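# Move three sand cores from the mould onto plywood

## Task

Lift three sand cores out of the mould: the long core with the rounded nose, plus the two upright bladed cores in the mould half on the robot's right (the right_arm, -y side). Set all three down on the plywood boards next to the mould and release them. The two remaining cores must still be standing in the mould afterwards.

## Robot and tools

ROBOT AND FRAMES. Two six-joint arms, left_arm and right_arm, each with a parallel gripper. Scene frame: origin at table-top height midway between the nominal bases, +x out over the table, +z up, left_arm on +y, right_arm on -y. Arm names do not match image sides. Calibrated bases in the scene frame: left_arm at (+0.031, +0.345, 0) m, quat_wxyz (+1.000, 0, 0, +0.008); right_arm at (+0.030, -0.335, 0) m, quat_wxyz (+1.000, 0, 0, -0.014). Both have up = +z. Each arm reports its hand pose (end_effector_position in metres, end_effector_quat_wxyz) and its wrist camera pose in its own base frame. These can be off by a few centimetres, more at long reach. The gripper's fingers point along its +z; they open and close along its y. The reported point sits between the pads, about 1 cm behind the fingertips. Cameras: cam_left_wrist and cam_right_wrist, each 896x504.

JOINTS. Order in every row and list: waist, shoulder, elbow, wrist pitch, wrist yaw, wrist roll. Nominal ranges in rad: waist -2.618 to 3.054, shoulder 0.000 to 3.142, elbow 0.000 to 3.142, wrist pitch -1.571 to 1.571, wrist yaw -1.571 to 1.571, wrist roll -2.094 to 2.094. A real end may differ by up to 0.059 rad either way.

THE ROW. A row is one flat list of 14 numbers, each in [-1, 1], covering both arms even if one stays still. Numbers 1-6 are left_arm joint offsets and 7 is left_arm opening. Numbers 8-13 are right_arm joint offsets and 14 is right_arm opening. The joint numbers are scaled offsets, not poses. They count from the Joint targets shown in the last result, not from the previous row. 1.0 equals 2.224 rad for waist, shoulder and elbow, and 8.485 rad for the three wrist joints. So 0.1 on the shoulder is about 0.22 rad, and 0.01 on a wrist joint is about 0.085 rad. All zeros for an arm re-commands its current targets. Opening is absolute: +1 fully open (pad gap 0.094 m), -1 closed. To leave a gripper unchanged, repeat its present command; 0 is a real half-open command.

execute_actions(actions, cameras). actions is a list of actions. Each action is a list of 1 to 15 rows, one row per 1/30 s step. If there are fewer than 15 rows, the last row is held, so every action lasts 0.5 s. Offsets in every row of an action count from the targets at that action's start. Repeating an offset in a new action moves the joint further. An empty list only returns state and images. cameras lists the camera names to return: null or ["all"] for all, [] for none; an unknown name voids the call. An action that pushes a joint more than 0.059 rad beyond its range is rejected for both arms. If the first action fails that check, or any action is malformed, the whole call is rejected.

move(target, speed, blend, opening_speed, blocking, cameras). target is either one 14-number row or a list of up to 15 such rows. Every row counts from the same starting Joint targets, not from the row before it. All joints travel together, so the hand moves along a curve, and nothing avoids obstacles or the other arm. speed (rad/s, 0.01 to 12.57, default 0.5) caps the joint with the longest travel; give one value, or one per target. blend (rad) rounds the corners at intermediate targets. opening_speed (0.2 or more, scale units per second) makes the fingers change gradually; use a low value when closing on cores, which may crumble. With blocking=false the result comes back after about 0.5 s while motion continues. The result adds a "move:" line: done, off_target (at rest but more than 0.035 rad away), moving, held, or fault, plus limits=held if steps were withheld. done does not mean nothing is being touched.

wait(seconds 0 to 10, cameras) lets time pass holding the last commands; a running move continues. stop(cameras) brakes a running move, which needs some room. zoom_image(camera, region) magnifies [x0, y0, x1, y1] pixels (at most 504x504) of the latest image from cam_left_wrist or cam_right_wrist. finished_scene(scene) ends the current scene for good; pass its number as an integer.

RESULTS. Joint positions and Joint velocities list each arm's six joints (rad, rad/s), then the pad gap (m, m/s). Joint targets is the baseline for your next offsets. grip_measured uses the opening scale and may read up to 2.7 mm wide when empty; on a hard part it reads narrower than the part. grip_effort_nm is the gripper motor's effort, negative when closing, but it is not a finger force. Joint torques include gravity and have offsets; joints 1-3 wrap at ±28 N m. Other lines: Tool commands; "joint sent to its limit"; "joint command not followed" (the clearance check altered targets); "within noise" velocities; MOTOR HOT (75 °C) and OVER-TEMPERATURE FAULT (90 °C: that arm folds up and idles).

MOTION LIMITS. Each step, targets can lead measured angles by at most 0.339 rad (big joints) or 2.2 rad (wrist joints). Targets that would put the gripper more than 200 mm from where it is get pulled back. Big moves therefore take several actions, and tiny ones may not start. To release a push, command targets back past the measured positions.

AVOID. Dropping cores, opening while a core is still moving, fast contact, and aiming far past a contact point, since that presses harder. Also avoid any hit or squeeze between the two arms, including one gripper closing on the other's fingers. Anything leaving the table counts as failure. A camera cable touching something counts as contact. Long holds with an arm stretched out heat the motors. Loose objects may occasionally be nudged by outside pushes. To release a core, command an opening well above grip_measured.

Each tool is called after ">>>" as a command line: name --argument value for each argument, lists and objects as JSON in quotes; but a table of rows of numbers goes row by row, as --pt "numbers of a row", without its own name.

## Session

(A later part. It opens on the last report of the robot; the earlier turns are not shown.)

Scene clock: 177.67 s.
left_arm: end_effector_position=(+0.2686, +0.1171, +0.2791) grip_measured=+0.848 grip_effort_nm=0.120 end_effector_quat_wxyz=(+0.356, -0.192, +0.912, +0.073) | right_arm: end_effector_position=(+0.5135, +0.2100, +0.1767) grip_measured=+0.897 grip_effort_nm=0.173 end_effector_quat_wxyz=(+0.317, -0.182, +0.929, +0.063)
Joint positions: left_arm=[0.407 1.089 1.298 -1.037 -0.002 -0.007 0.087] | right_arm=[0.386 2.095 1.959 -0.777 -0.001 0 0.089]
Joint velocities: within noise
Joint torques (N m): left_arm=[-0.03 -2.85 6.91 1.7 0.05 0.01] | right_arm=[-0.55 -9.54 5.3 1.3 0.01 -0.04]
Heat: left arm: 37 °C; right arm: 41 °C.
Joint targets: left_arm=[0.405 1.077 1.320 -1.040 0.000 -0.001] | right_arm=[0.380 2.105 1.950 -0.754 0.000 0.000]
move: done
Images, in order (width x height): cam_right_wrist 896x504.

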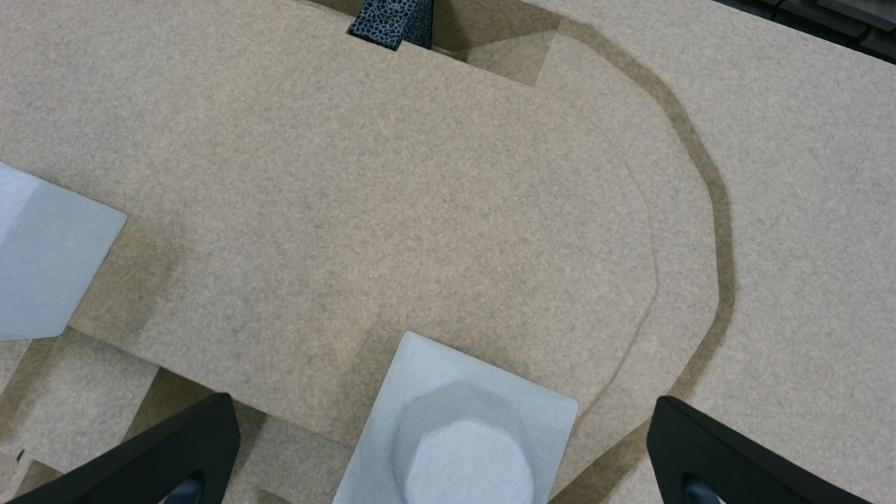

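>>> move --pt "0 0 0 0 0 0 0.85 -0.0072 0 -0.0351 0.0072 0 0 0.9" --pt "0 0 0 0 0 0 0.85 -0.0072 0 -0.0351 0.0072 0 0 -0.65" --speed 0.2 --opening_speed 0.8 --cameras '["cam_right_wrist"]'

Scene clock: 186.67 s.
left_arm: end_effector_position=(+0.2686, +0.1171, +0.2791) grip_measured=+0.848 grip_effort_nm=0.120 end_effector_quat_wxyz=(+0.356, -0.192, +0.912, +0.073) | right_arm: end_effector_position=(+0.5164, +0.2032, +0.1563) grip_measured=-0.260 grip_effort_nm=-1.004 end_effector_quat_wxyz=(+0.314, -0.176, +0.931, +0.063)
Joint positions: left_arm=[0.407 1.089 1.298 -1.037 -0.002 -0.007 0.087] | right_arm=[0.37 2.095 1.881 -0.705 -0.009 0 0.035]
Joint velocities: within noise
Joint torques (N m): left_arm=[-0.06 -2.85 6.94 1.7 0.05 0.01] | right_arm=[-0.54 -9.55 5.33 1.16 0.07 -0.03]
Heat: left arm: 37 °C; right arm: 43 °C.
Joint targets: left_arm=[0.405 1.077 1.320 -1.040 0.000 -0.001] | right_arm=[0.364 2.105 1.872 -0.693 0.000 0.000]
move: done
Images, in order (width x height): cam_right_wrist 896x504.

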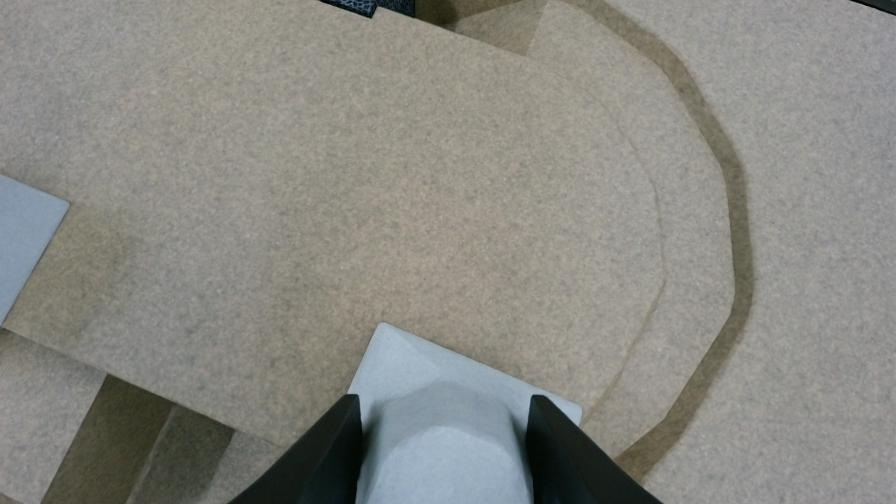

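>>> move --pt "0 0 0 0 0 0 0.85 0 0.0148 0.1898 -0.0326 0 0 -0.65" --pt "0 0 0 0 0 0 0.85 0 -0.1911 -0.0638 -0.0197 0 0 -0.65" --pt "0 0 0 0 0 0 0.85 -0.3624 -0.4474 -0.3174 -0.0194 0 0 -0.65" --pt "0 0 0 0 0 0 0.85 -0.3624 -0.4564 -0.4991 0.0257 0 0 -0.65" --speed '[0.45, 0.7, 0.8, 0.4]' --blend '[0.06, 0.1, 0.06, 0]' --cameras '["cam_right_wrist"]'

Scene clock: 207.37 s.
left_arm: end_effector_position=(+0.2686, +0.1171, +0.2791) grip_measured=+0.848 grip_effort_nm=0.120 end_effector_quat_wxyz=(+0.356, -0.192, +0.912, +0.073) | right_arm: end_effector_position=(+0.2791, -0.1310, +0.1284) grip_measured=-0.262 grip_effort_nm=-1.004 end_effector_quat_wxyz=(+0.316, +0.206, +0.923, -0.074)
Joint positions: left_arm=[0.407 1.089 1.298 -1.037 -0.002 -0.007 0.087] | right_arm=[-0.438 1.123 0.755 -0.543 0.007 0 0.035]
Joint velocities: within noise
Joint torques (N m): left_arm=[-0.03 -2.84 6.91 1.7 0.06 0.01] | right_arm=[-0.36 -5.39 6.46 1.7 -0.07 -0.04]
Heat: left arm: 38 °C; right arm: 45 °C.
Joint targets: left_arm=[0.405 1.077 1.320 -1.040 0.000 -0.001] | right_arm=[-0.442 1.090 0.762 -0.475 0.000 0.000]
move: off_target (right_arm); right_arm: the wrist pitch is farthest, 0.068 rad from its target
Images, in order (width x height): cam_right_wrist 896x504.

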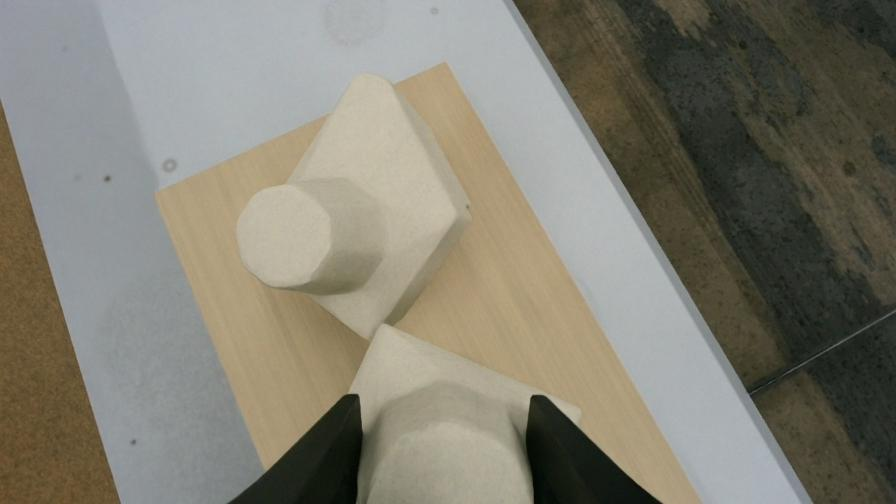

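>>> move --pt "0 0 0 0 0 0 0.85 -0.009 -0.0054 -0.0306 0.0059 0 0 -0.65" --pt "0 0 0 0 0 0 0.85 -0.009 -0.0054 -0.0396 0.0083 0 0 -0.65" --speed '[0.2, 0.12]' --cameras '["cam_right_wrist"]'

Scene clock: 212.20 s.
left_arm: end_effector_position=(+0.2686, +0.1171, +0.2791) grip_measured=+0.848 grip_effort_nm=0.125 end_effector_quat_wxyz=(+0.356, -0.192, +0.912, +0.073) | right_arm: end_effector_position=(+0.2713, -0.1327, +0.1088) grip_measured=-0.262 grip_effort_nm=-1.004 end_effector_quat_wxyz=(+0.315, +0.214, +0.922, -0.076)
Joint positions: left_arm=[0.407 1.089 1.298 -1.037 -0.002 -0.007 0.087] | right_arm=[-0.454 1.11 0.671 -0.473 0.006 0 0.035]
Joint velocities: within noise
Joint torques (N m): left_arm=[-0.03 -2.86 6.94 1.7 0.05 0.02] | right_arm=[-0.84 -5.19 6.13 1.72 -0.08 -0.03]
Heat: left arm: 38 °C; right arm: 43 °C.
Joint targets: left_arm=[0.405 1.077 1.320 -1.040 0.000 -0.001] | right_arm=[-0.462 1.078 0.674 -0.405 0.000 0.000]
move: off_target (right_arm); right_arm: the wrist pitch is farthest, 0.068 rad from its target
Images, in order (width x height): cam_right_wrist 896x504.

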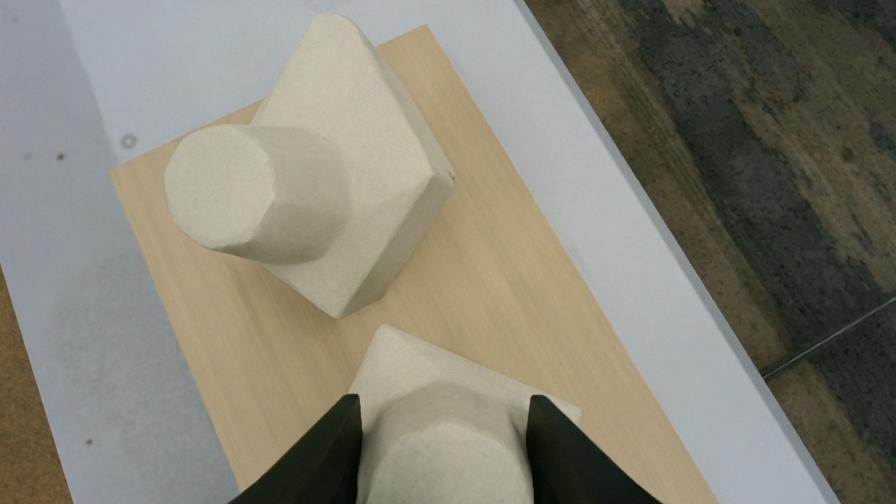

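>>> move --pt "0 0 0 0 0 0 0.85 0 0.001 -0.0095 0.003 0 0 -0.65" --pt "0 0 0 0 0 0 0.85 0 0.001 -0.0095 0.003 0 0 0.15" --speed 0.12 --opening_speed 0.35 --cameras '["cam_right_wrist"]'

Scene clock: 218.67 s.
left_arm: end_effector_position=(+0.2686, +0.1171, +0.2791) grip_measured=+0.848 grip_effort_nm=0.125 end_effector_quat_wxyz=(+0.356, -0.192, +0.912, +0.073) | right_arm: end_effector_position=(+0.2789, -0.1368, +0.1156) grip_measured=+0.147 grip_effort_nm=0.183 end_effector_quat_wxyz=(+0.343, +0.212, +0.911, -0.083)
Joint positions: left_arm=[0.407 1.089 1.298 -1.037 -0.002 -0.007 0.087] | right_arm=[-0.456 1.098 0.653 -0.406 0.007 0 0.054]
Joint velocities: within noise
Joint torques (N m): left_arm=[-0.1 -2.86 6.91 1.69 0.06 -0.02] | right_arm=[-0.59 -3.92 5.97 1.39 -0.08 -0.04]
Heat: left arm: 38 °C; right arm: 40 °C.
Joint targets: left_arm=[0.405 1.077 1.320 -1.040 0.000 -0.001] | right_arm=[-0.462 1.080 0.652 -0.379 0.000 0.000]
move: done; target 2's new numbers were sent with right_arm's wrist pitch 0.065 rad from that target
Images, in order (width x height): cam_right_wrist 896x504.

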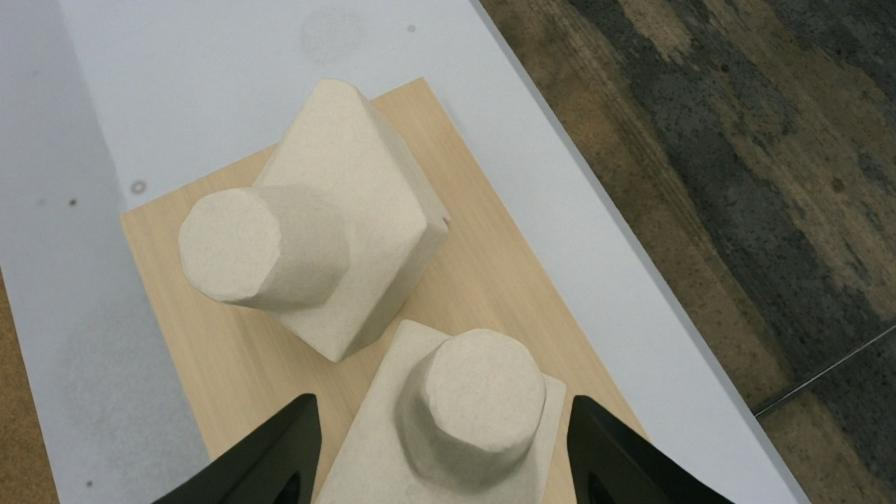

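>>> move --pt "0 0 0 0 0 0 0.85 0 0 0 0 0 0 0.85" --pt "0 0 0 0 0 0 0.85 0 -0.05 0.055 -0.028 0 0 0.85" --pt "0 0 0 0 0 0 0.85 0 -0.10 0.14 -0.055 0 0 0.85" --speed '[0.2, 0.2, 0.35]' --blend '[0, 0.03, 0]' --opening_speed 0.6 --cameras '["cam_right_wrist"]'

Scene clock: 226.37 s.
left_arm: end_effector_position=(+0.2686, +0.1171, +0.2791) grip_measured=+0.848 grip_effort_nm=0.125 end_effector_quat_wxyz=(+0.356, -0.192, +0.912, +0.073) | right_arm: end_effector_position=(+0.2404, -0.1180, +0.2243) grip_measured=+0.847 grip_effort_nm=0.178 end_effector_quat_wxyz=(+0.381, +0.209, +0.896, -0.091)
Joint positions: left_arm=[0.407 1.089 1.298 -1.037 -0.002 -0.007 0.087] | right_arm=[-0.456 0.864 0.936 -0.837 0.007 0 0.087]
Joint velocities: within noise
Joint torques (N m): left_arm=[-0.03 -2.84 6.93 1.7 0.05 0.03] | right_arm=[-0.57 -1.29 8.1 1.14 -0.08 -0.03]
Heat: left arm: 38 °C; right arm: 39 °C.
Joint targets: left_arm=[0.405 1.077 1.320 -1.040 0.000 -0.001] | right_arm=[-0.462 0.857 0.964 -0.846 0.000 0.000]
move: done
Images, in order (width x height): cam_right_wrist 896x504.

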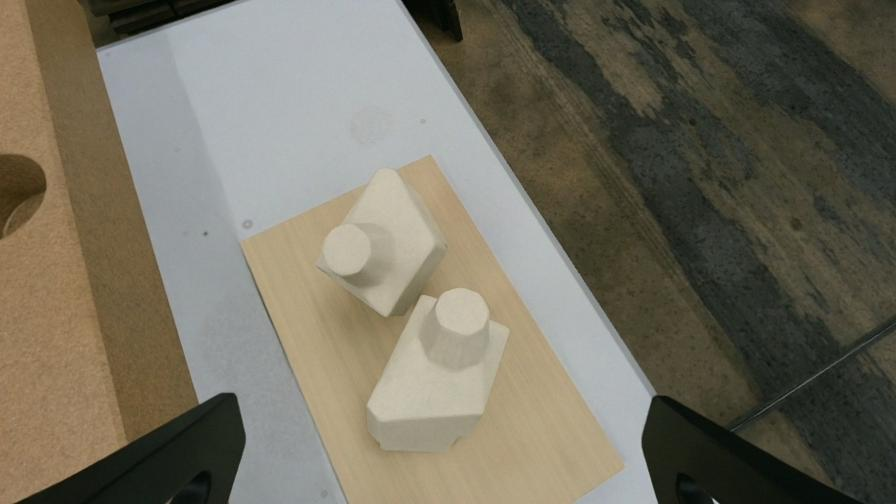

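>>> finished_scene --scene 2

The scene is finished: the task was done.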